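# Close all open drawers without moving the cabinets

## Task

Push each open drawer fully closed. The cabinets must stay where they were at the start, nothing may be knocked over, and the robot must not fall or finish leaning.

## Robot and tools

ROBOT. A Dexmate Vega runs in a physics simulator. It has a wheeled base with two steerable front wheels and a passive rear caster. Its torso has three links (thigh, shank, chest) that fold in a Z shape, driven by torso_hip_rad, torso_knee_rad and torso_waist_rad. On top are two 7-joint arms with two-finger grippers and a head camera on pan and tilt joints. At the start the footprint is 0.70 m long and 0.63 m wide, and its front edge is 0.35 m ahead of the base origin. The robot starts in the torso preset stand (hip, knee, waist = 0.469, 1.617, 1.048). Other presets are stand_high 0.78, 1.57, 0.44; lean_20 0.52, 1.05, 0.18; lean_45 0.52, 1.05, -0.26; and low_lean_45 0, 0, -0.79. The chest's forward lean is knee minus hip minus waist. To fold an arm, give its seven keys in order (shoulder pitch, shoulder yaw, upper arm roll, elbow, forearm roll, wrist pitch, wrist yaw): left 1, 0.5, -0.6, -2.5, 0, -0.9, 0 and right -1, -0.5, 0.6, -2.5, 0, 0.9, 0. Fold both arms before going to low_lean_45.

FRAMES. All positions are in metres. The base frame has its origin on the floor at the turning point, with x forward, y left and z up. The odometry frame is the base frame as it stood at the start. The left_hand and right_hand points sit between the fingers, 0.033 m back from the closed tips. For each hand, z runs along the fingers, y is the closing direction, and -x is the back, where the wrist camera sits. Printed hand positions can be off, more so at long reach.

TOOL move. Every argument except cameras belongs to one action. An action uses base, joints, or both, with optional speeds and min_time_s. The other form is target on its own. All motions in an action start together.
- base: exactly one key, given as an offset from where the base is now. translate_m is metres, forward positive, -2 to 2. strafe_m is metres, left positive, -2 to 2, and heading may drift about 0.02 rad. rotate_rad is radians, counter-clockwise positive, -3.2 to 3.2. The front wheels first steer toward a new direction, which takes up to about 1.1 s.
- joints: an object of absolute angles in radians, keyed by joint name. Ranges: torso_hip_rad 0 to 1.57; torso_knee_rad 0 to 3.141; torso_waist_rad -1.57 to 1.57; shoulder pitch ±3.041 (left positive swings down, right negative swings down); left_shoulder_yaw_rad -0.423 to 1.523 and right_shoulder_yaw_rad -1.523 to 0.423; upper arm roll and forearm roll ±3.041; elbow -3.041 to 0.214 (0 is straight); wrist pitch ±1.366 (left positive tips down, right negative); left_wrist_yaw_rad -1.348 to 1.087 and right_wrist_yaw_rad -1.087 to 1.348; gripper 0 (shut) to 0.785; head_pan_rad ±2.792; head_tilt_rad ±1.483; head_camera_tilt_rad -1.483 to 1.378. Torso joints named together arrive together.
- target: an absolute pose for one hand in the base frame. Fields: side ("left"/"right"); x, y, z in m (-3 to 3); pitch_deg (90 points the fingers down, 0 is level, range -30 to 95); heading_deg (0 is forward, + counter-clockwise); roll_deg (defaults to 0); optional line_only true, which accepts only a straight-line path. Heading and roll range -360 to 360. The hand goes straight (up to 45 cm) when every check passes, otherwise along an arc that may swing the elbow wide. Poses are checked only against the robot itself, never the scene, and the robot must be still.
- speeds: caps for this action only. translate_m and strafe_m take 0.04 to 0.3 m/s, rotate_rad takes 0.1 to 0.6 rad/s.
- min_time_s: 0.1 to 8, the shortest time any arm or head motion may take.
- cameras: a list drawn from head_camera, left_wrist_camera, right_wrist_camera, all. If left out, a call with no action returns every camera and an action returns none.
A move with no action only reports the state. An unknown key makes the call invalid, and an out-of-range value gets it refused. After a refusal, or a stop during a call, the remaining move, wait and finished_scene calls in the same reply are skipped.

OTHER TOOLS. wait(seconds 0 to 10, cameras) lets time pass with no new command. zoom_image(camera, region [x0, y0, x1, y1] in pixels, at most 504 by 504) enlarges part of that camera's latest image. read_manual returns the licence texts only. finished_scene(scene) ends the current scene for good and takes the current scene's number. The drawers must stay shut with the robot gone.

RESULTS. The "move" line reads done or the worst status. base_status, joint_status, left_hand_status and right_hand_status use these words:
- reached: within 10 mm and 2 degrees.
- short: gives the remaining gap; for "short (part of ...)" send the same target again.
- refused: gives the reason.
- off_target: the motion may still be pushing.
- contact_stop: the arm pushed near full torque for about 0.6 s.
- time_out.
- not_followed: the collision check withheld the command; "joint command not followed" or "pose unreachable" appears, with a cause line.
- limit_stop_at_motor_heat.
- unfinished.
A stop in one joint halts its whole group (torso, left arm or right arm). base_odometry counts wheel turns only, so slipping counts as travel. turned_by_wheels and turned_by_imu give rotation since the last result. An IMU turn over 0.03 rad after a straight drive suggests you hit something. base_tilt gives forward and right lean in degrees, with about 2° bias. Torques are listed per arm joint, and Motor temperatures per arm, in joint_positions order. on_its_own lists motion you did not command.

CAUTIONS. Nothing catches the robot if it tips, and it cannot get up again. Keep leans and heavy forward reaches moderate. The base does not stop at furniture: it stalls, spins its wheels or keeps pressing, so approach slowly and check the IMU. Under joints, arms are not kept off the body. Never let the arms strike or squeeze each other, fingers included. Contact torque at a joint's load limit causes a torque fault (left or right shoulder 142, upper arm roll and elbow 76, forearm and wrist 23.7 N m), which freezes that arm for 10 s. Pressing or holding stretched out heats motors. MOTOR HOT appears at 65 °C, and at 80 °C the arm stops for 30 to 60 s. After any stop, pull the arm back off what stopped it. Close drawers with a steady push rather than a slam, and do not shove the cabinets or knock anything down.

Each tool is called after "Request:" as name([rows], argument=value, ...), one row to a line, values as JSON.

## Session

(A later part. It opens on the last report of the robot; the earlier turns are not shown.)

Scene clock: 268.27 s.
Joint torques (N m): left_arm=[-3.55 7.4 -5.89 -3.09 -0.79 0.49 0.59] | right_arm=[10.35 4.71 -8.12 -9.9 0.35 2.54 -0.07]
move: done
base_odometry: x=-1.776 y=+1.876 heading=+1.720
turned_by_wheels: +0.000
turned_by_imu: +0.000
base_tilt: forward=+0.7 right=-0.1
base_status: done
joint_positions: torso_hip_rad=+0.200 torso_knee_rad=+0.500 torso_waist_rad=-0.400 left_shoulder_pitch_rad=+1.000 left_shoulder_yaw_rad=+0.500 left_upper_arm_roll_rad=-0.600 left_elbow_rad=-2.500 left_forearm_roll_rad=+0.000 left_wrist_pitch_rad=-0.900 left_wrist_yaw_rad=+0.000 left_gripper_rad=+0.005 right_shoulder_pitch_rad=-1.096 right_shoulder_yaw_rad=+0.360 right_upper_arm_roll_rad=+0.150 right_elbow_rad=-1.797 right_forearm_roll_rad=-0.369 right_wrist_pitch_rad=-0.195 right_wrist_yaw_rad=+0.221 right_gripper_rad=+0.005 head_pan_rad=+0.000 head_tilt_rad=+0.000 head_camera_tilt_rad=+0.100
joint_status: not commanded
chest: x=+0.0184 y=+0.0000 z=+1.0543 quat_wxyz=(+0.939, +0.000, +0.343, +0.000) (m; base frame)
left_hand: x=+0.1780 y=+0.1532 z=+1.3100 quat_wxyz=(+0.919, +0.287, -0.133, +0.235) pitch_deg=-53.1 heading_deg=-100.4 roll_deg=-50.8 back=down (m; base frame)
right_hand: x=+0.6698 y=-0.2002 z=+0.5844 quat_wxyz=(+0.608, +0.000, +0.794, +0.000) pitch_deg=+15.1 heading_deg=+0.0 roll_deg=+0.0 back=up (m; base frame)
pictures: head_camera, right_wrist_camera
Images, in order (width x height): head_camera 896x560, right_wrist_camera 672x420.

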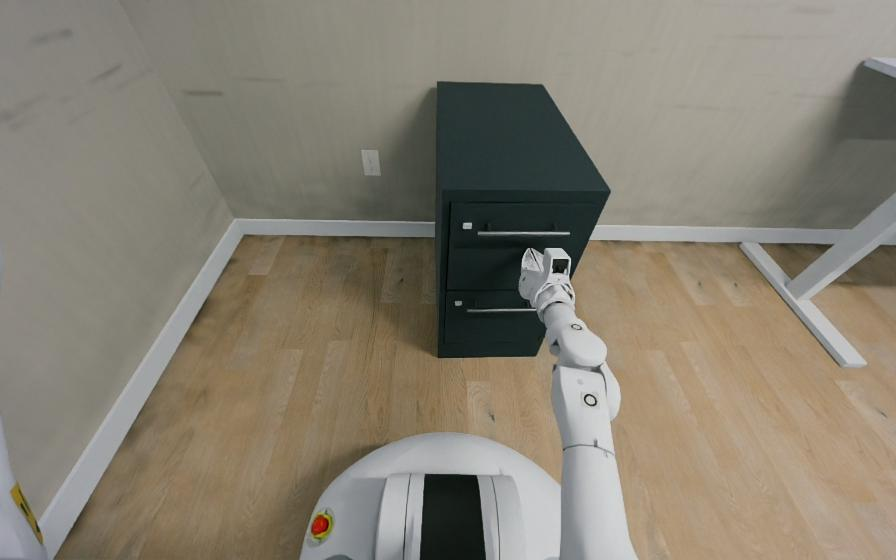

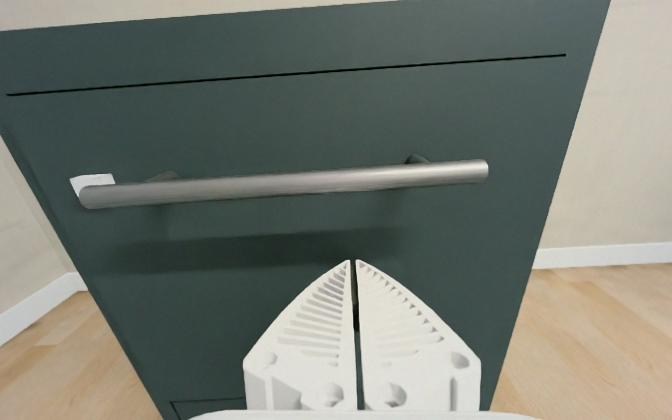

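Request:
move(base={"translate_m": 0.01}, speeds={"translate_m": 0.04}, cameras=["head_camera","right_wrist_camera"])

Request:
zoom_image(camera="head_camera", region=[420, 130, 630, 260])

Scene clock: 272.47 s.
Joint torques (N m): left_arm=[-3.72 8.56 -6.21 -4.5 -0.57 0.53 0.53] | right_arm=[10.22 5.08 -8.31 -10.28 0.33 2.5 -0.15]
move: done
base_odometry: x=-1.778 y=+1.886 heading=+1.719
turned_by_wheels: +0.000
turned_by_imu: +0.000
base_tilt: forward=+0.7 right=+0.0
base_status: done
joint_positions: torso_hip_rad=+0.200 torso_knee_rad=+0.500 torso_waist_rad=-0.400 left_shoulder_pitch_rad=+1.000 left_shoulder_yaw_rad=+0.500 left_upper_arm_roll_rad=-0.600 left_elbow_rad=-2.500 left_forearm_roll_rad=+0.000 left_wrist_pitch_rad=-0.900 left_wrist_yaw_rad=+0.000 left_gripper_rad=+0.005 right_shoulder_pitch_rad=-1.096 right_shoulder_yaw_rad=+0.360 right_upper_arm_roll_rad=+0.150 right_elbow_rad=-1.797 right_forearm_roll_rad=-0.369 right_wrist_pitch_rad=-0.195 right_wrist_yaw_rad=+0.221 right_gripper_rad=+0.005 head_pan_rad=+0.000 head_tilt_rad=+0.000 head_camera_tilt_rad=+0.100
joint_status: not commanded
chest: x=+0.0184 y=+0.0000 z=+1.0543 quat_wxyz=(+0.939, +0.000, +0.343, +0.000) (m; base frame)
left_hand: x=+0.1780 y=+0.1532 z=+1.3100 quat_wxyz=(+0.919, +0.287, -0.133, +0.235) pitch_deg=-53.1 heading_deg=-100.4 roll_deg=-50.8 back=down (m; base frame)
right_hand: x=+0.6698 y=-0.2002 z=+0.5844 quat_wxyz=(+0.608, +0.000, +0.794, +0.000) pitch_deg=+15.1 heading_deg=+0.0 roll_deg=+0.0 back=up (m; base frame)
pictures: head_camera, right_wrist_camera
Images, in order (width x height): head_camera 896x560, right_wrist_camera 672x420.

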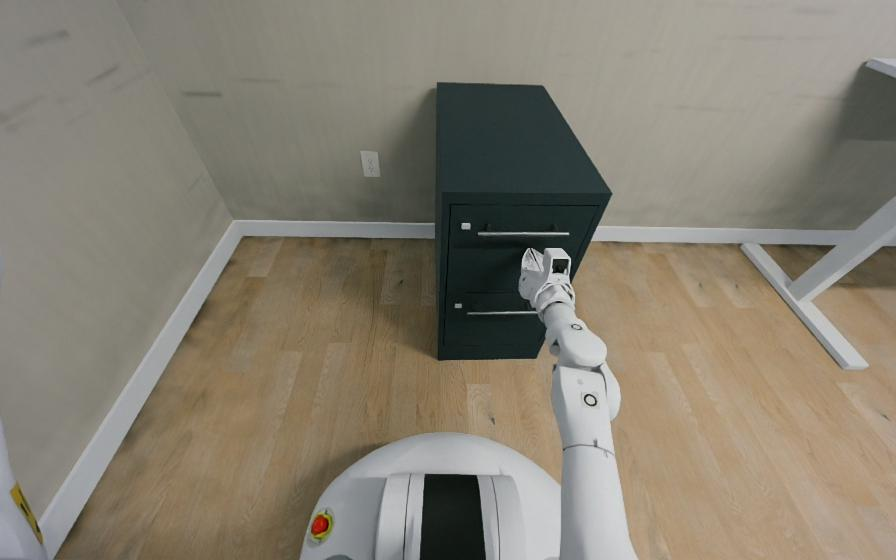

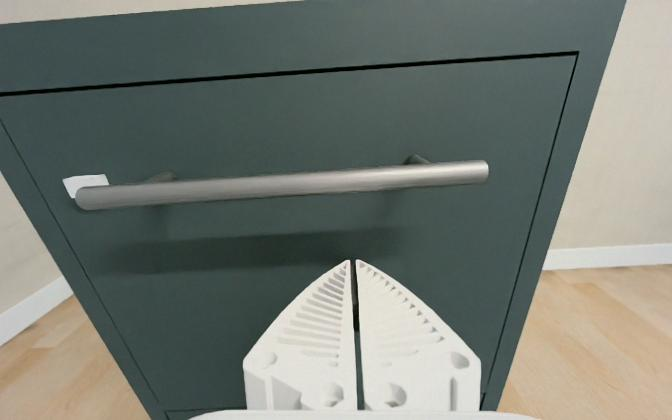

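Scaled by 2.400 from the camera's 896x560 image, which has a finer 960x600 frame.

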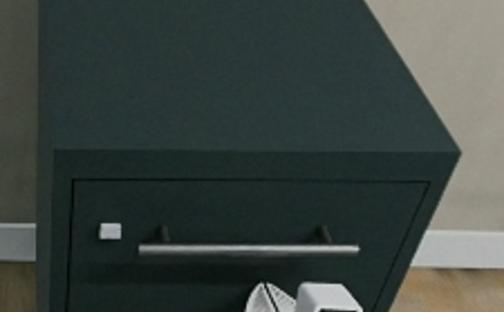

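Request:
move(base={"translate_m": 0.01}, speeds={"translate_m": 0.04}, cameras=["head_camera","right_wrist_camera"])

Request:
zoom_image(camera="head_camera", region=[420, 130, 630, 260])

Scene clock: 277.33 s.
Joint torques (N m): left_arm=[-2.37 5.32 -5.44 -3.7 -0.56 0.88 0.58] | right_arm=[18.44 4.62 -8.15 -11.16 0.73 4.59 -0.27]
move: done
base_odometry: x=-1.779 y=+1.896 heading=+1.719
turned_by_wheels: -0.001
turned_by_imu: -0.001
base_tilt: forward=+0.7 right=-0.1
base_status: done
joint_positions: torso_hip_rad=+0.200 torso_knee_rad=+0.500 torso_waist_rad=-0.400 left_shoulder_pitch_rad=+1.000 left_shoulder_yaw_rad=+0.500 left_upper_arm_roll_rad=-0.600 left_elbow_rad=-2.500 left_forearm_roll_rad=+0.000 left_wrist_pitch_rad=-0.900 left_wrist_yaw_rad=+0.000 left_gripper_rad=+0.005 right_shoulder_pitch_rad=-1.096 right_shoulder_yaw_rad=+0.360 right_upper_arm_roll_rad=+0.150 right_elbow_rad=-1.797 right_forearm_roll_rad=-0.369 right_wrist_pitch_rad=-0.196 right_wrist_yaw_rad=+0.222 right_gripper_rad=+0.005 head_pan_rad=+0.000 head_tilt_rad=+0.000 head_camera_tilt_rad=+0.100
joint_status: not commanded
chest: x=+0.0183 y=+0.0000 z=+1.0543 quat_wxyz=(+0.939, +0.000, +0.343, +0.000) (m; base frame)
left_hand: x=+0.1778 y=+0.1532 z=+1.3101 quat_wxyz=(+0.919, +0.287, -0.133, +0.235) pitch_deg=-53.1 heading_deg=-100.5 roll_deg=-50.8 back=down (m; base frame)
right_hand: x=+0.6695 y=-0.2001 z=+0.5840 quat_wxyz=(+0.608, +0.000, +0.794, +0.000) pitch_deg=+15.1 heading_deg=+0.0 roll_deg=+0.0 back=up (m; base frame)
pictures: head_camera, right_wrist_camera
Images, in order (width x height): head_camera 896x560, right_wrist_camera 672x420.

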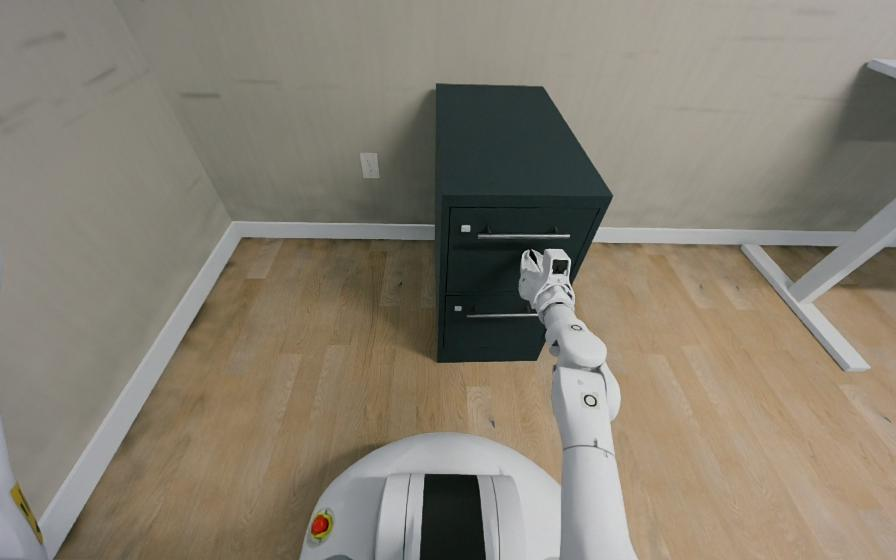

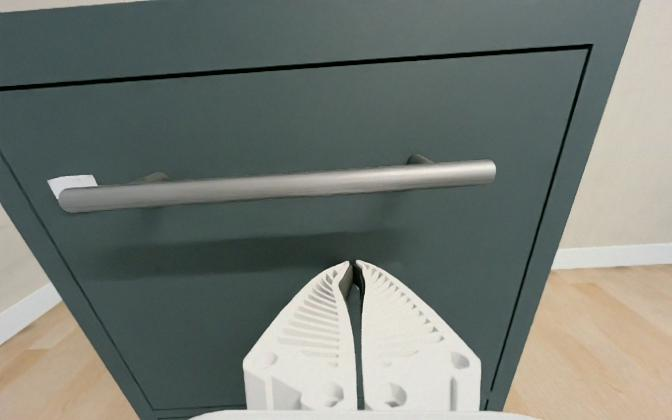

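Scaled by 2.400 from the camera's 896x560 image, which has a finer 960x600 frame.

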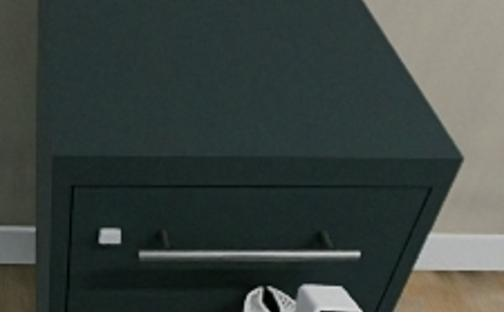

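Request:
move(base={"translate_m": -0.7}, cameras=["head_camera"])

Request:
move(base={"rotate_rad": 0.47}, joints={"right_shoulder_pitch_rad":-1,"right_shoulder_yaw_rad":-0.5,"right_upper_arm_roll_rad":0.6,"right_elbow_rad":-2.5,"right_forearm_roll_rad":0,"right_wrist_pitch_rad":0.9,"right_wrist_yaw_rad":0,"torso_hip_rad":0.469,"torso_knee_rad":1.617,"torso_waist_rad":1.048})

Request:
move(base={"translate_m": -1.9})

Request:
move(base={"rotate_rad": 1.1}, joints={"head_camera_tilt_rad":0.35}, cameras=["head_camera"])

Scene clock: 294.70 s.
Joint torques (N m): left_arm=[-1.92 7.32 -4.59 -5.41 -0.63 1.37 0.23] | right_arm=[14.43 5.62 -8 -11.11 0.69 2.48 -0.12]
move: done
base_odometry: x=-1.674 y=+1.204 heading=+1.718
turned_by_wheels: -0.001
turned_by_imu: -0.001
base_tilt: forward=+0.7 right=+0.0
base_status: done
joint_positions: torso_hip_rad=+0.200 torso_knee_rad=+0.500 torso_waist_rad=-0.400 left_shoulder_pitch_rad=+1.000 left_shoulder_yaw_rad=+0.500 left_upper_arm_roll_rad=-0.600 left_elbow_rad=-2.500 left_forearm_roll_rad=+0.000 left_wrist_pitch_rad=-0.900 left_wrist_yaw_rad=+0.000 left_gripper_rad=+0.005 right_shoulder_pitch_rad=-1.096 right_shoulder_yaw_rad=+0.360 right_upper_arm_roll_rad=+0.150 right_elbow_rad=-1.797 right_forearm_roll_rad=-0.369 right_wrist_pitch_rad=-0.195 right_wrist_yaw_rad=+0.221 right_gripper_rad=+0.005 head_pan_rad=+0.000 head_tilt_rad=+0.000 head_camera_tilt_rad=+0.100
joint_status: not commanded
chest: x=+0.0184 y=+0.0000 z=+1.0543 quat_wxyz=(+0.939, +0.000, +0.343, +0.000) (m; base frame)
left_hand: x=+0.1779 y=+0.1532 z=+1.3100 quat_wxyz=(+0.919, +0.287, -0.133, +0.235) pitch_deg=-53.1 heading_deg=-100.4 roll_deg=-50.8 back=down (m; base frame)
right_hand: x=+0.6697 y=-0.2002 z=+0.5842 quat_wxyz=(+0.608, +0.000, +0.794, +0.000) pitch_deg=+15.1 heading_deg=+0.0 roll_deg=+0.0 back=up (m; base frame)
pictures: head_camera
Images, in order (width x height): head_camera 896x560.

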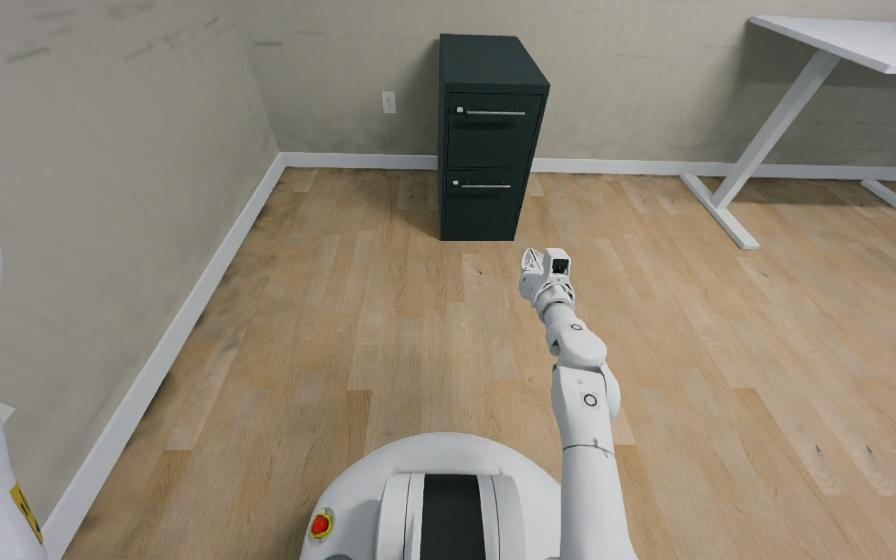

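Scene clock: 301.33 s.
Joint torques (N m): left_arm=[-4.83 6.5 -2.59 0.48 -0.33 2.24 0.06] | right_arm=[13.8 -7.28 4.24 -1.47 0.73 -1.79 -0.35]
move: done
base_odometry: x=-1.674 y=+1.204 heading=+2.188
turned_by_wheels: +0.470
turned_by_imu: +0.460
base_tilt: forward=+0.6 right=+0.0
base_status: done
joint_positions: torso_hip_rad=+0.469 torso_knee_rad=+1.617 torso_waist_rad=+1.048 left_shoulder_pitch_rad=+1.000 left_shoulder_yaw_rad=+0.500 left_upper_arm_roll_rad=-0.600 left_elbow_rad=-2.500 left_forearm_roll_rad=+0.000 left_wrist_pitch_rad=-0.900 left_wrist_yaw_rad=+0.000 left_gripper_rad=+0.005 right_shoulder_pitch_rad=-1.000 right_shoulder_yaw_rad=-0.500 right_upper_arm_roll_rad=+0.599 right_elbow_rad=-2.500 right_forearm_roll_rad=+0.000 right_wrist_pitch_rad=+0.900 right_wrist_yaw_rad=+0.000 right_gripper_rad=+0.005 head_pan_rad=+0.000 head_tilt_rad=+0.000 head_camera_tilt_rad=+0.100
joint_status: all done
chest: x=-0.0111 y=+0.0000 z=+1.4154 quat_wxyz=(+0.999, +0.000, +0.050, +0.000) (m; base frame)
left_hand: x=-0.0239 y=+0.1532 z=+1.7166 quat_wxyz=(+0.839, +0.205, -0.398, +0.310) pitch_deg=-36.8 heading_deg=-132.5 roll_deg=-6.9 back=down (m; base frame)
right_hand: x=-0.0235 y=-0.1536 z=+1.7169 quat_wxyz=(+0.839, -0.205, -0.398, -0.310) pitch_deg=-36.9 heading_deg=+132.5 roll_deg=+7.0 back=down (m; base frame)

Scene clock: 309.70 s.
Joint torques (N m): left_arm=[-3.78 8.02 -3.53 1.47 -0.08 2.51 0.33] | right_arm=[13.25 -7.33 4.12 -0.53 0.59 -2.24 -0.3]
move: done
base_odometry: x=-0.568 y=-0.341 heading=+2.189
turned_by_wheels: +0.001
turned_by_imu: +0.002
base_tilt: forward=+0.7 right=+0.0
base_status: done
joint_positions: torso_hip_rad=+0.469 torso_knee_rad=+1.617 torso_waist_rad=+1.048 left_shoulder_pitch_rad=+1.000 left_shoulder_yaw_rad=+0.500 left_upper_arm_roll_rad=-0.600 left_elbow_rad=-2.500 left_forearm_roll_rad=+0.000 left_wrist_pitch_rad=-0.900 left_wrist_yaw_rad=+0.000 left_gripper_rad=+0.005 right_shoulder_pitch_rad=-1.000 right_shoulder_yaw_rad=-0.500 right_upper_arm_roll_rad=+0.600 right_elbow_rad=-2.500 right_forearm_roll_rad=+0.000 right_wrist_pitch_rad=+0.900 right_wrist_yaw_rad=+0.000 right_gripper_rad=+0.005 head_pan_rad=+0.000 head_tilt_rad=+0.000 head_camera_tilt_rad=+0.100
joint_status: not commanded
chest: x=-0.0112 y=+0.0000 z=+1.4155 quat_wxyz=(+0.999, +0.000, +0.050, +0.000) (m; base frame)
left_hand: x=-0.0241 y=+0.1532 z=+1.7166 quat_wxyz=(+0.839, +0.205, -0.399, +0.310) pitch_deg=-36.8 heading_deg=-132.5 roll_deg=-6.9 back=down (m; base frame)
right_hand: x=-0.0240 y=-0.1534 z=+1.7167 quat_wxyz=(+0.839, -0.205, -0.398, -0.310) pitch_deg=-36.8 heading_deg=+132.5 roll_deg=+7.0 back=down (m; base frame)

Scene clock: 313.13 s.
Joint torques (N m): left_arm=[-6.2 6.7 -2.63 1.48 -0.91 2.45 -0.13] | right_arm=[13.5 -6.93 4.08 -1.1 0.62 -2.32 -0.36]
move: done
base_odometry: x=-0.567 y=-0.341 heading=-2.993
turned_by_wheels: +1.101
turned_by_imu: +1.082
base_tilt: forward=+0.7 right=+0.0
base_status: done
joint_positions: torso_hip_rad=+0.469 torso_knee_rad=+1.617 torso_waist_rad=+1.048 left_shoulder_pitch_rad=+1.000 left_shoulder_yaw_rad=+0.500 left_upper_arm_roll_rad=-0.600 left_elbow_rad=-2.500 left_forearm_roll_rad=+0.000 left_wrist_pitch_rad=-0.900 left_wrist_yaw_rad=+0.000 left_gripper_rad=+0.005 right_shoulder_pitch_rad=-1.000 right_shoulder_yaw_rad=-0.500 right_upper_arm_roll_rad=+0.600 right_elbow_rad=-2.500 right_forearm_roll_rad=+0.000 right_wrist_pitch_rad=+0.900 right_wrist_yaw_rad=+0.000 right_gripper_rad=+0.005 head_pan_rad=+0.000 head_tilt_rad=+0.000 head_camera_tilt_rad=+0.350
joint_status: all done
chest: x=-0.0112 y=+0.0000 z=+1.4155 quat_wxyz=(+0.999, +0.000, +0.050, +0.000) (m; base frame)
left_hand: x=-0.0241 y=+0.1532 z=+1.7166 quat_wxyz=(+0.839, +0.205, -0.399, +0.310) pitch_deg=-36.8 heading_deg=-132.5 roll_deg=-6.9 back=down (m; base frame)
right_hand: x=-0.0240 y=-0.1534 z=+1.7167 quat_wxyz=(+0.839, -0.205, -0.398, -0.310) pitch_deg=-36.8 heading_deg=+132.5 roll_deg=+7.0 back=down (m; base frame)
pictures: head_camera
Images, in order (width x height): head_camera 896x560.

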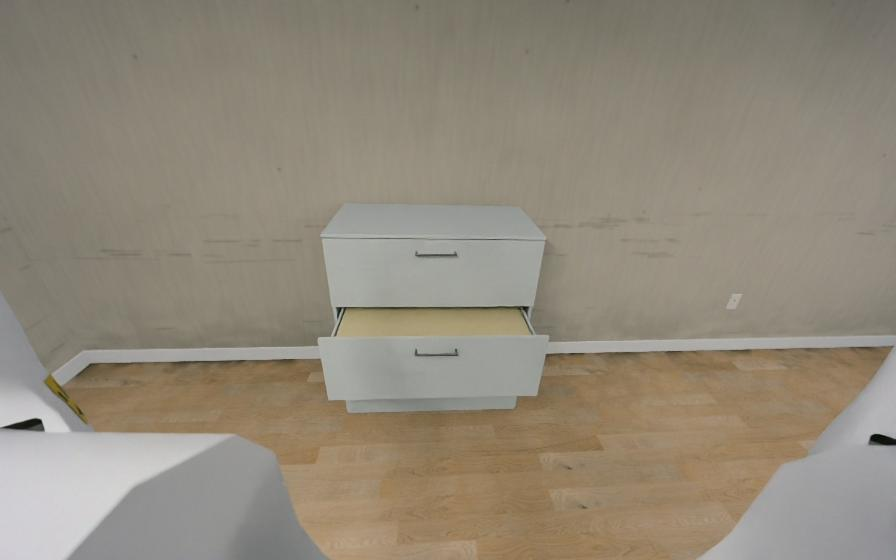

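Request:
move(base={"strafe_m": -0.08}, joints={"torso_hip_rad":0.1,"torso_knee_rad":0.3,"torso_waist_rad":-0.6,"head_camera_tilt_rad":0.1})

Request:
move(target={"side":"left","x":0.7,"y":0.16,"z":0.5,"pitch_deg":15,"heading_deg":0}, cameras=["head_camera","left_wrist_camera"])

Scene clock: 336.70 s.
Joint torques (N m): left_arm=[-2.03 5.78 -6.81 -4.44 -0.76 1.18 0.79] | right_arm=[10.48 -9.06 6.79 -4.83 1.34 -1.43 -1.28]
move: done
base_odometry: x=-0.579 y=-0.262 heading=-2.994
turned_by_wheels: -0.001
turned_by_imu: +0.001
base_tilt: forward=+0.7 right=+0.0
base_status: done
joint_positions: torso_hip_rad=+0.100 torso_knee_rad=+0.300 torso_waist_rad=-0.600 left_shoulder_pitch_rad=+1.000 left_shoulder_yaw_rad=+0.500 left_upper_arm_roll_rad=-0.600 left_elbow_rad=-2.500 left_forearm_roll_rad=+0.000 left_wrist_pitch_rad=-0.900 left_wrist_yaw_rad=+0.000 left_gripper_rad=+0.005 right_shoulder_pitch_rad=-1.000 right_shoulder_yaw_rad=-0.500 right_upper_arm_roll_rad=+0.600 right_elbow_rad=-2.500 right_forearm_roll_rad=+0.000 right_wrist_pitch_rad=+0.900 right_wrist_yaw_rad=+0.000 right_gripper_rad=+0.005 head_pan_rad=+0.000 head_tilt_rad=+0.000 head_camera_tilt_rad=+0.100
joint_status: all done
chest: x=+0.0494 y=+0.0000 z=+0.9534 quat_wxyz=(+0.921, +0.000, +0.389, +0.000) (m; base frame)
left_hand: x=+0.2337 y=+0.1532 z=+1.1919 quat_wxyz=(+0.924, +0.299, -0.087, +0.221) pitch_deg=-53.8 heading_deg=-92.8 roll_deg=-60.4 back=down (m; base frame)
right_hand: x=+0.2338 y=-0.1534 z=+1.1919 quat_wxyz=(+0.925, -0.299, -0.086, -0.221) pitch_deg=-53.8 heading_deg=+92.7 roll_deg=+60.4 back=down (m; base frame)

Scene clock: 342.10 s.
Joint torques (N m): left_arm=[-11.15 -1.15 -4.49 -11.84 0.4 -1.57 0.22] | right_arm=[10.15 -8.16 6.77 -4.41 1.31 -1.35 -1.17]
move: done
base_odometry: x=-0.579 y=-0.262 heading=-2.994
turned_by_wheels: +0.000
turned_by_imu: +0.001
base_tilt: forward=+0.7 right=+0.0
base_status: not commanded
joint_positions: torso_hip_rad=+0.100 torso_knee_rad=+0.300 torso_waist_rad=-0.600 left_shoulder_pitch_rad=+0.873 left_shoulder_yaw_rad=+0.433 left_upper_arm_roll_rad=+0.465 left_elbow_rad=-1.857 left_forearm_roll_rad=-0.466 left_wrist_pitch_rad=+0.203 left_wrist_yaw_rad=+0.548 left_gripper_rad=+0.005 right_shoulder_pitch_rad=-1.000 right_shoulder_yaw_rad=-0.500 right_upper_arm_roll_rad=+0.600 right_elbow_rad=-2.500 right_forearm_roll_rad=+0.000 right_wrist_pitch_rad=+0.900 right_wrist_yaw_rad=+0.000 right_gripper_rad=+0.005 head_pan_rad=+0.000 head_tilt_rad=+0.000 head_camera_tilt_rad=+0.100
joint_status: not commanded
chest: x=+0.0495 y=+0.0000 z=+0.9533 quat_wxyz=(+0.921, +0.000, +0.389, +0.000) (m; base frame)
left_hand: x=+0.7018 y=+0.1620 z=+0.5052 quat_wxyz=(+0.613, -0.001, +0.790, +0.000) pitch_deg=+14.4 heading_deg=+0.1 roll_deg=-0.1 back=up (m; base frame)
left_hand_status: reached (checked arc [a long move; over the whole arc the hand travels 1.05 m to end 0.83 m from its start, up to 0.27 m off the straight line; left_wrist_pitch_rad turns most, 1.11 rad; on the way or at its end the hand turns up to 121 deg from its attitude at the start], planned for 3.8 s): 6 mm and 0.6 deg off.
right_hand: x=+0.2338 y=-0.1534 z=+1.1919 quat_wxyz=(+0.925, -0.299, -0.086, -0.221) pitch_deg=-53.8 heading_deg=+92.7 roll_deg=+60.4 back=down (m; base frame)
pictures: head_camera, left_wrist_camera
Images, in order (width x height): head_camera 896x560, left_wrist_camera 672x420.

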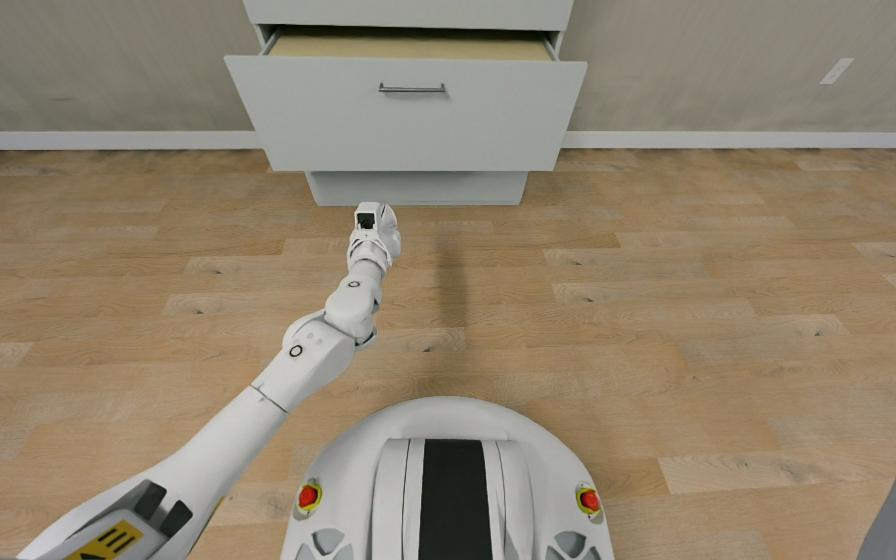

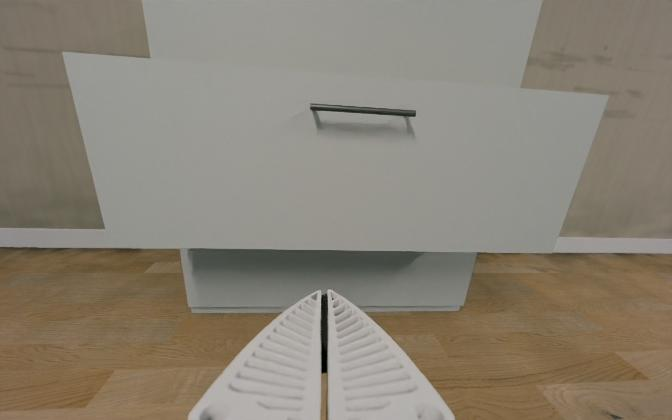

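Request:
move(base={"translate_m": 0.4}, speeds={"translate_m": 0.1}, joints={"head_camera_tilt_rad":-0.15}, cameras=["head_camera","left_wrist_camera"])

Scene clock: 356.67 s.
Joint torques (N m): left_arm=[-12.93 -0.03 -7.58 -11.72 0.55 -2.89 -0.62] | right_arm=[10.3 -6.81 6.85 -5.44 1.43 -0.75 -1.19]
move: done
base_odometry: x=-0.975 y=-0.322 heading=-2.993
turned_by_wheels: +0.000
turned_by_imu: +0.002
base_tilt: forward=+0.7 right=+0.0
base_status: done
joint_positions: torso_hip_rad=+0.100 torso_knee_rad=+0.300 torso_waist_rad=-0.600 left_shoulder_pitch_rad=+0.872 left_shoulder_yaw_rad=+0.433 left_upper_arm_roll_rad=+0.471 left_elbow_rad=-1.854 left_forearm_roll_rad=-0.468 left_wrist_pitch_rad=+0.209 left_wrist_yaw_rad=+0.551 left_gripper_rad=+0.005 right_shoulder_pitch_rad=-1.000 right_shoulder_yaw_rad=-0.500 right_upper_arm_roll_rad=+0.600 right_elbow_rad=-2.500 right_forearm_roll_rad=+0.000 right_wrist_pitch_rad=+0.900 right_wrist_yaw_rad=+0.000 right_gripper_rad=+0.005 head_pan_rad=+0.000 head_tilt_rad=+0.000 head_camera_tilt_rad=-0.150
joint_status: all done
chest: x=+0.0495 y=+0.0000 z=+0.9533 quat_wxyz=(+0.921, +0.000, +0.389, +0.000) (m; base frame)
left_hand: x=+0.6998 y=+0.1599 z=+0.4994 quat_wxyz=(+0.608, +0.000, +0.794, +0.000) pitch_deg=+15.1 heading_deg=+0.0 roll_deg=+0.0 back=up (m; base frame)
right_hand: x=+0.2338 y=-0.1534 z=+1.1919 quat_wxyz=(+0.925, -0.299, -0.086, -0.221) pitch_deg=-53.8 heading_deg=+92.7 roll_deg=+60.4 back=down (m; base frame)
pictures: head_camera, left_wrist_camera
Images, in order (width x height): head_camera 896x560, left_wrist_camera 672x420.

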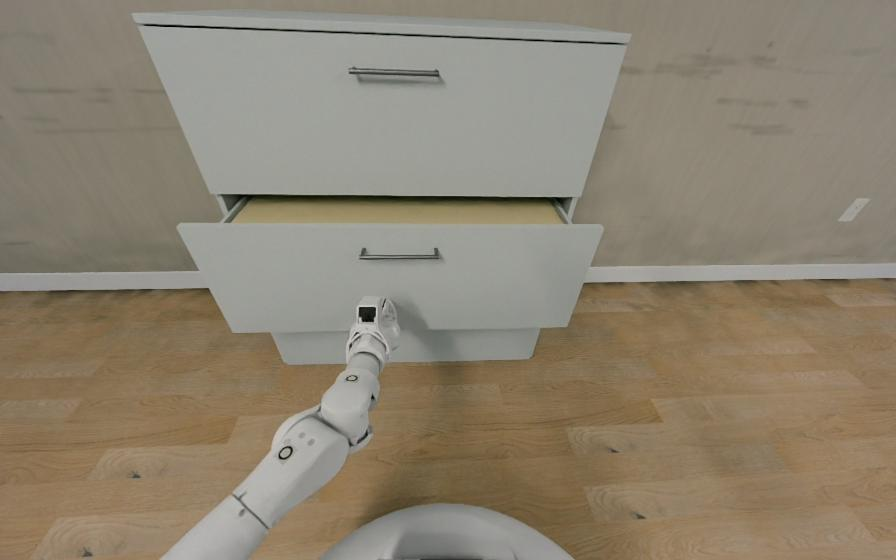

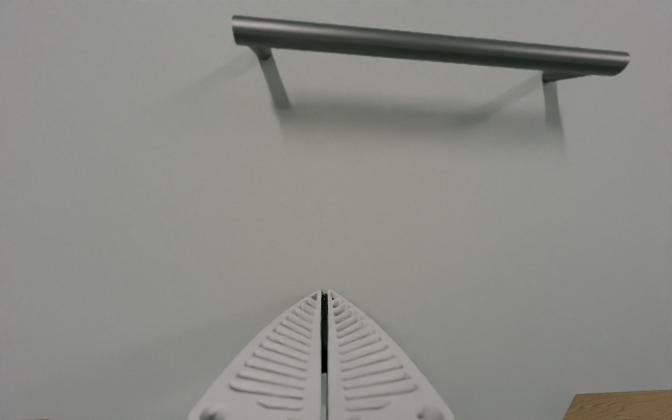

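Request:
move(base={"translate_m": 0.15}, speeds={"translate_m": 0.08}, cameras=["head_camera","left_wrist_camera"])

Scene clock: 364.77 s.
Joint torques (N m): left_arm=[-11.72 -0.43 -8.65 -14.28 0.91 -2.04 -0.44] | right_arm=[10.46 -7.88 6.53 -4.37 1.42 -0.85 -1.07]
move: done
base_odometry: x=-1.123 y=-0.345 heading=-2.993
turned_by_wheels: +0.000
turned_by_imu: +0.001
base_tilt: forward=+0.7 right=-0.1
base_status: done
joint_positions: torso_hip_rad=+0.100 torso_knee_rad=+0.300 torso_waist_rad=-0.600 left_shoulder_pitch_rad=+0.872 left_shoulder_yaw_rad=+0.433 left_upper_arm_roll_rad=+0.471 left_elbow_rad=-1.854 left_forearm_roll_rad=-0.468 left_wrist_pitch_rad=+0.209 left_wrist_yaw_rad=+0.551 left_gripper_rad=+0.005 right_shoulder_pitch_rad=-1.000 right_shoulder_yaw_rad=-0.500 right_upper_arm_roll_rad=+0.600 right_elbow_rad=-2.500 right_forearm_roll_rad=+0.000 right_wrist_pitch_rad=+0.900 right_wrist_yaw_rad=+0.000 right_gripper_rad=+0.005 head_pan_rad=+0.000 head_tilt_rad=+0.000 head_camera_tilt_rad=-0.150
joint_status: not commanded
chest: x=+0.0495 y=+0.0000 z=+0.9533 quat_wxyz=(+0.921, +0.000, +0.389, +0.000) (m; base frame)
left_hand: x=+0.6998 y=+0.1599 z=+0.4995 quat_wxyz=(+0.608, +0.000, +0.794, +0.000) pitch_deg=+15.1 heading_deg=+0.0 roll_deg=+0.0 back=up (m; base frame)
right_hand: x=+0.2338 y=-0.1534 z=+1.1919 quat_wxyz=(+0.925, -0.299, -0.086, -0.221) pitch_deg=-53.8 heading_deg=+92.7 roll_deg=+60.4 back=down (m; base frame)
pictures: head_camera, left_wrist_camera
Images, in order (width x height): head_camera 896x560, left_wrist_camera 672x420.

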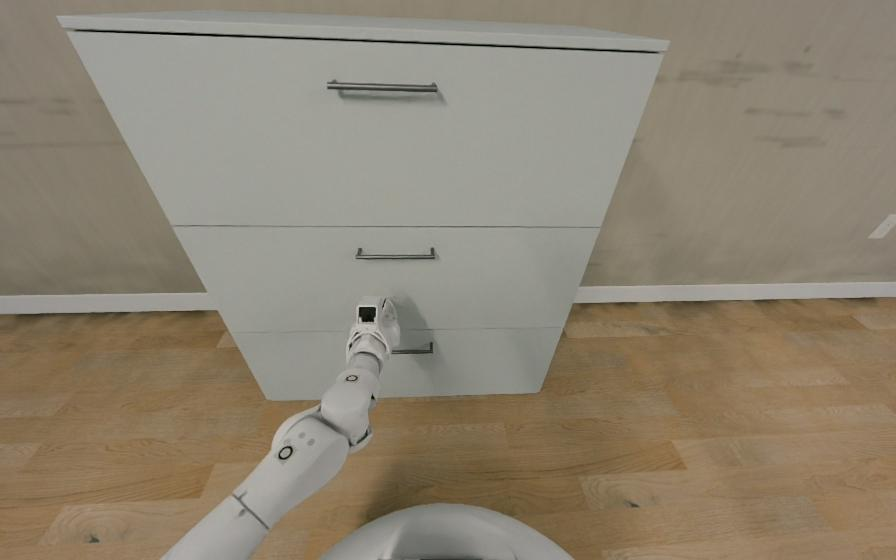

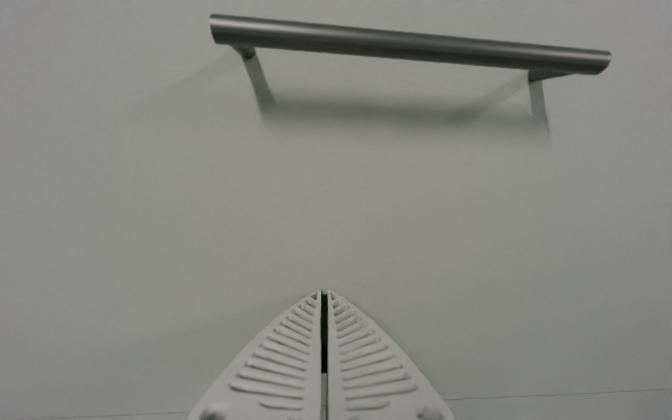

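Request:
zoom_image(camera="head_camera", region=[500, 180, 650, 350])

Request:
move(base={"translate_m": 0.015}, speeds={"translate_m": 0.04}, cameras=["head_camera","left_wrist_camera"])

Request:
zoom_image(camera="head_camera", region=[500, 180, 650, 350])

Scaled by 2.965 from the camera's 896x560 image, which has a finer 960x600 frame.

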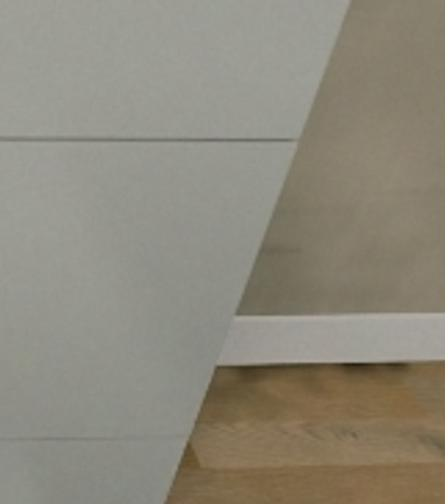

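Scene clock: 371.37 s.
Joint torques (N m): left_arm=[-24.49 0.44 -19.76 -13.4 1.51 -4.85 -0.25] | right_arm=[10.49 -7.92 6.65 -4.7 1.42 -1.09 -1.08]
move: done
base_odometry: x=-1.138 y=-0.347 heading=-2.992
turned_by_wheels: +0.001
turned_by_imu: +0.002
base_tilt: forward=+0.7 right=-0.1
base_status: done
joint_positions: torso_hip_rad=+0.100 torso_knee_rad=+0.300 torso_waist_rad=-0.600 left_shoulder_pitch_rad=+0.873 left_shoulder_yaw_rad=+0.433 left_upper_arm_roll_rad=+0.472 left_elbow_rad=-1.854 left_forearm_roll_rad=-0.469 left_wrist_pitch_rad=+0.210 left_wrist_yaw_rad=+0.551 left_gripper_rad=+0.005 right_shoulder_pitch_rad=-1.000 right_shoulder_yaw_rad=-0.500 right_upper_arm_roll_rad=+0.600 right_elbow_rad=-2.500 right_forearm_roll_rad=+0.000 right_wrist_pitch_rad=+0.900 right_wrist_yaw_rad=+0.000 right_gripper_rad=+0.005 head_pan_rad=+0.000 head_tilt_rad=+0.000 head_camera_tilt_rad=-0.150
joint_status: not commanded
chest: x=+0.0494 y=+0.0000 z=+0.9533 quat_wxyz=(+0.921, +0.000, +0.389, +0.000) (m; base frame)
left_hand: x=+0.6992 y=+0.1595 z=+0.4986 quat_wxyz=(+0.608, +0.000, +0.794, +0.000) pitch_deg=+15.2 heading_deg=+0.0 roll_deg=+0.0 back=up (m; base frame)
right_hand: x=+0.2337 y=-0.1534 z=+1.1919 quat_wxyz=(+0.925, -0.299, -0.086, -0.221) pitch_deg=-53.8 heading_deg=+92.7 roll_deg=+60.4 back=down (m; base frame)
pictures: head_camera, left_wrist_camera
Images, in order (width x height): head_camera 896x560, left_wrist_camera 672x420.

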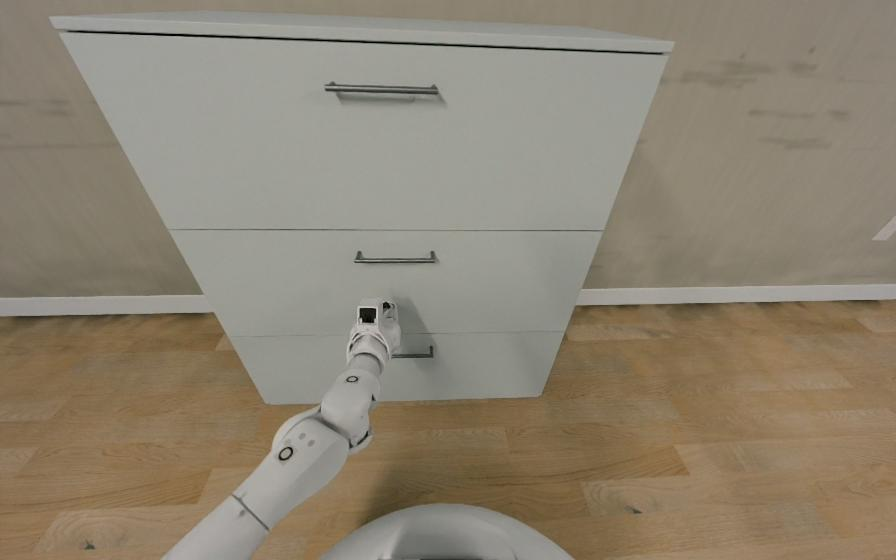

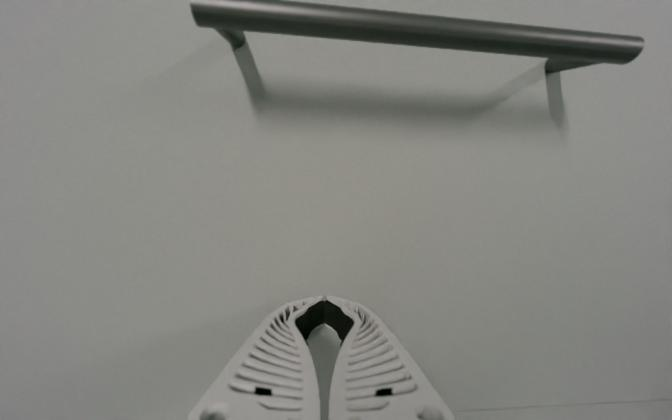

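Scaled by 2.965 from the camera's 896x560 image, which has a finer 960x600 frame.

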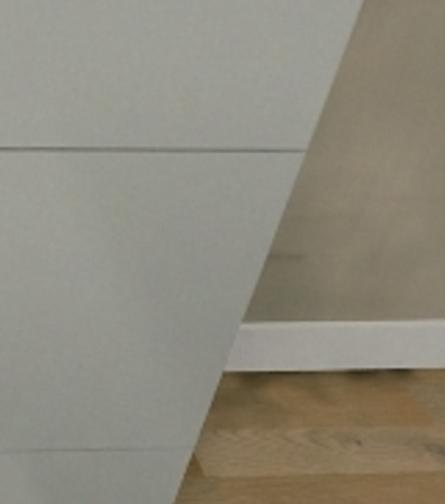

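Request:
move(base={"translate_m": -0.4}, speeds={"translate_m": 0.2}, cameras=["head_camera"])

Request:
zoom_image(camera="head_camera", region=[120, 80, 340, 330])

Request:
zoom_image(camera="head_camera", region=[420, 80, 640, 330])

Scene clock: 379.07 s.
Joint torques (N m): left_arm=[-12.11 -1.49 -7.04 -15.83 0.76 -2.31 -0.26] | right_arm=[10.42 -7.98 6.35 -5.01 1.42 -0.8 -1.12]
move: done
base_odometry: x=-0.743 y=-0.286 heading=-2.992
turned_by_wheels: +0.001
turned_by_imu: +0.002
base_tilt: forward=+0.7 right=+0.0
base_status: done
joint_positions: torso_hip_rad=+0.100 torso_knee_rad=+0.300 torso_waist_rad=-0.600 left_shoulder_pitch_rad=+0.872 left_shoulder_yaw_rad=+0.433 left_upper_arm_roll_rad=+0.471 left_elbow_rad=-1.854 left_forearm_roll_rad=-0.468 left_wrist_pitch_rad=+0.209 left_wrist_yaw_rad=+0.551 left_gripper_rad=+0.005 right_shoulder_pitch_rad=-1.000 right_shoulder_yaw_rad=-0.500 right_upper_arm_roll_rad=+0.600 right_elbow_rad=-2.500 right_forearm_roll_rad=+0.000 right_wrist_pitch_rad=+0.900 right_wrist_yaw_rad=+0.000 right_gripper_rad=+0.005 head_pan_rad=+0.000 head_tilt_rad=+0.000 head_camera_tilt_rad=-0.150
joint_status: not commanded
chest: x=+0.0495 y=+0.0000 z=+0.9533 quat_wxyz=(+0.921, +0.000, +0.389, +0.000) (m; base frame)
left_hand: x=+0.6998 y=+0.1599 z=+0.4995 quat_wxyz=(+0.608, +0.000, +0.794, +0.000) pitch_deg=+15.1 heading_deg=+0.0 roll_deg=+0.0 back=up (m; base frame)
right_hand: x=+0.2338 y=-0.1534 z=+1.1919 quat_wxyz=(+0.925, -0.299, -0.086, -0.221) pitch_deg=-53.8 heading_deg=+92.7 roll_deg=+60.4 back=down (m; base frame)
pictures: head_camera
Images, in order (width x height): head_camera 896x560.

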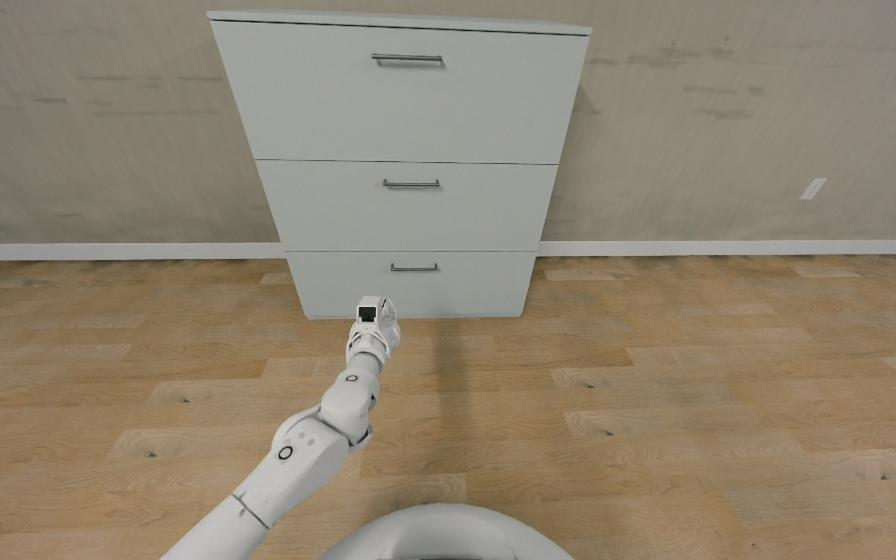

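Scaled by 2.016 from the camera's 896x560 image, which has a finer 960x600 frame.

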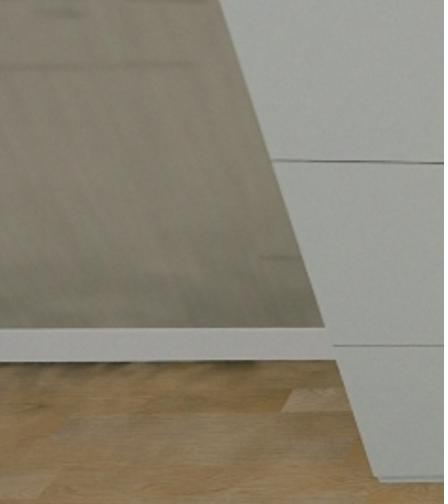

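Scaled by 2.016 from the camera's 896x560 image, which has a finer 960x600 frame.

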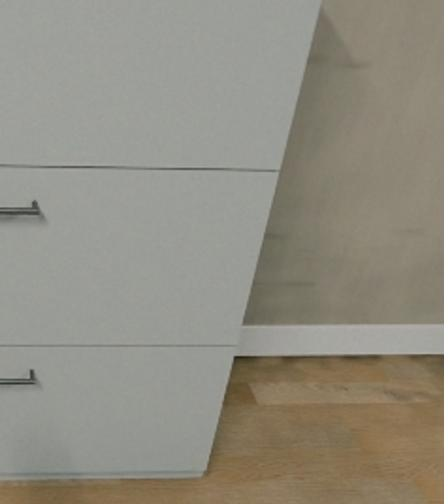

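Request:
move(joints={"head_pan_rad":-2.78,"head_camera_tilt_rad":0.88}, cameras=["head_camera"])

Scene clock: 385.87 s.
Joint torques (N m): left_arm=[-12.39 -0.35 -9.31 -15.03 0.95 -2.28 0.14] | right_arm=[9.96 -7.43 6.45 -5.22 1.4 -0.66 -1.19]
move: done
base_odometry: x=-0.743 y=-0.286 heading=-2.992
turned_by_wheels: +0.000
turned_by_imu: +0.001
base_tilt: forward=+0.7 right=-0.1
base_status: not commanded
joint_positions: torso_hip_rad=+0.100 torso_knee_rad=+0.300 torso_waist_rad=-0.600 left_shoulder_pitch_rad=+0.872 left_shoulder_yaw_rad=+0.433 left_upper_arm_roll_rad=+0.471 left_elbow_rad=-1.854 left_forearm_roll_rad=-0.468 left_wrist_pitch_rad=+0.209 left_wrist_yaw_rad=+0.551 left_gripper_rad=+0.005 right_shoulder_pitch_rad=-1.000 right_shoulder_yaw_rad=-0.500 right_upper_arm_roll_rad=+0.600 right_elbow_rad=-2.500 right_forearm_roll_rad=+0.000 right_wrist_pitch_rad=+0.900 right_wrist_yaw_rad=+0.000 right_gripper_rad=+0.005 head_pan_rad=-2.780 head_tilt_rad=+0.000 head_camera_tilt_rad=+0.880
joint_status: all done
chest: x=+0.0495 y=+0.0000 z=+0.9533 quat_wxyz=(+0.921, +0.000, +0.389, +0.000) (m; base frame)
left_hand: x=+0.6998 y=+0.1599 z=+0.4995 quat_wxyz=(+0.608, +0.000, +0.794, +0.000) pitch_deg=+15.1 heading_deg=+0.0 roll_deg=+0.0 back=up (m; base frame)
right_hand: x=+0.2338 y=-0.1534 z=+1.1919 quat_wxyz=(+0.925, -0.299, -0.086, -0.221) pitch_deg=-53.8 heading_deg=+92.7 roll_deg=+60.4 back=down (m; base frame)
pictures: head_camera
Images, in order (width x height): head_camera 896x560.

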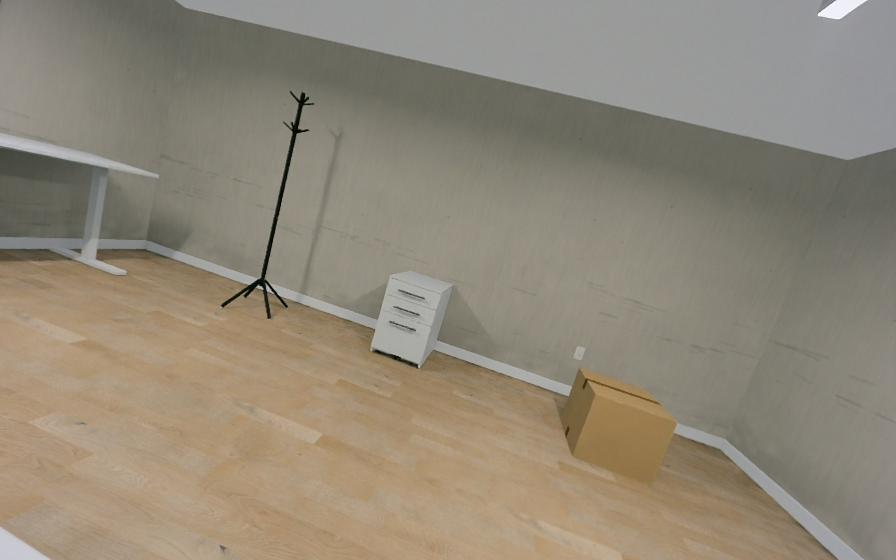

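Request:
finished_scene(scene=3)

The scene is finished: the task was done.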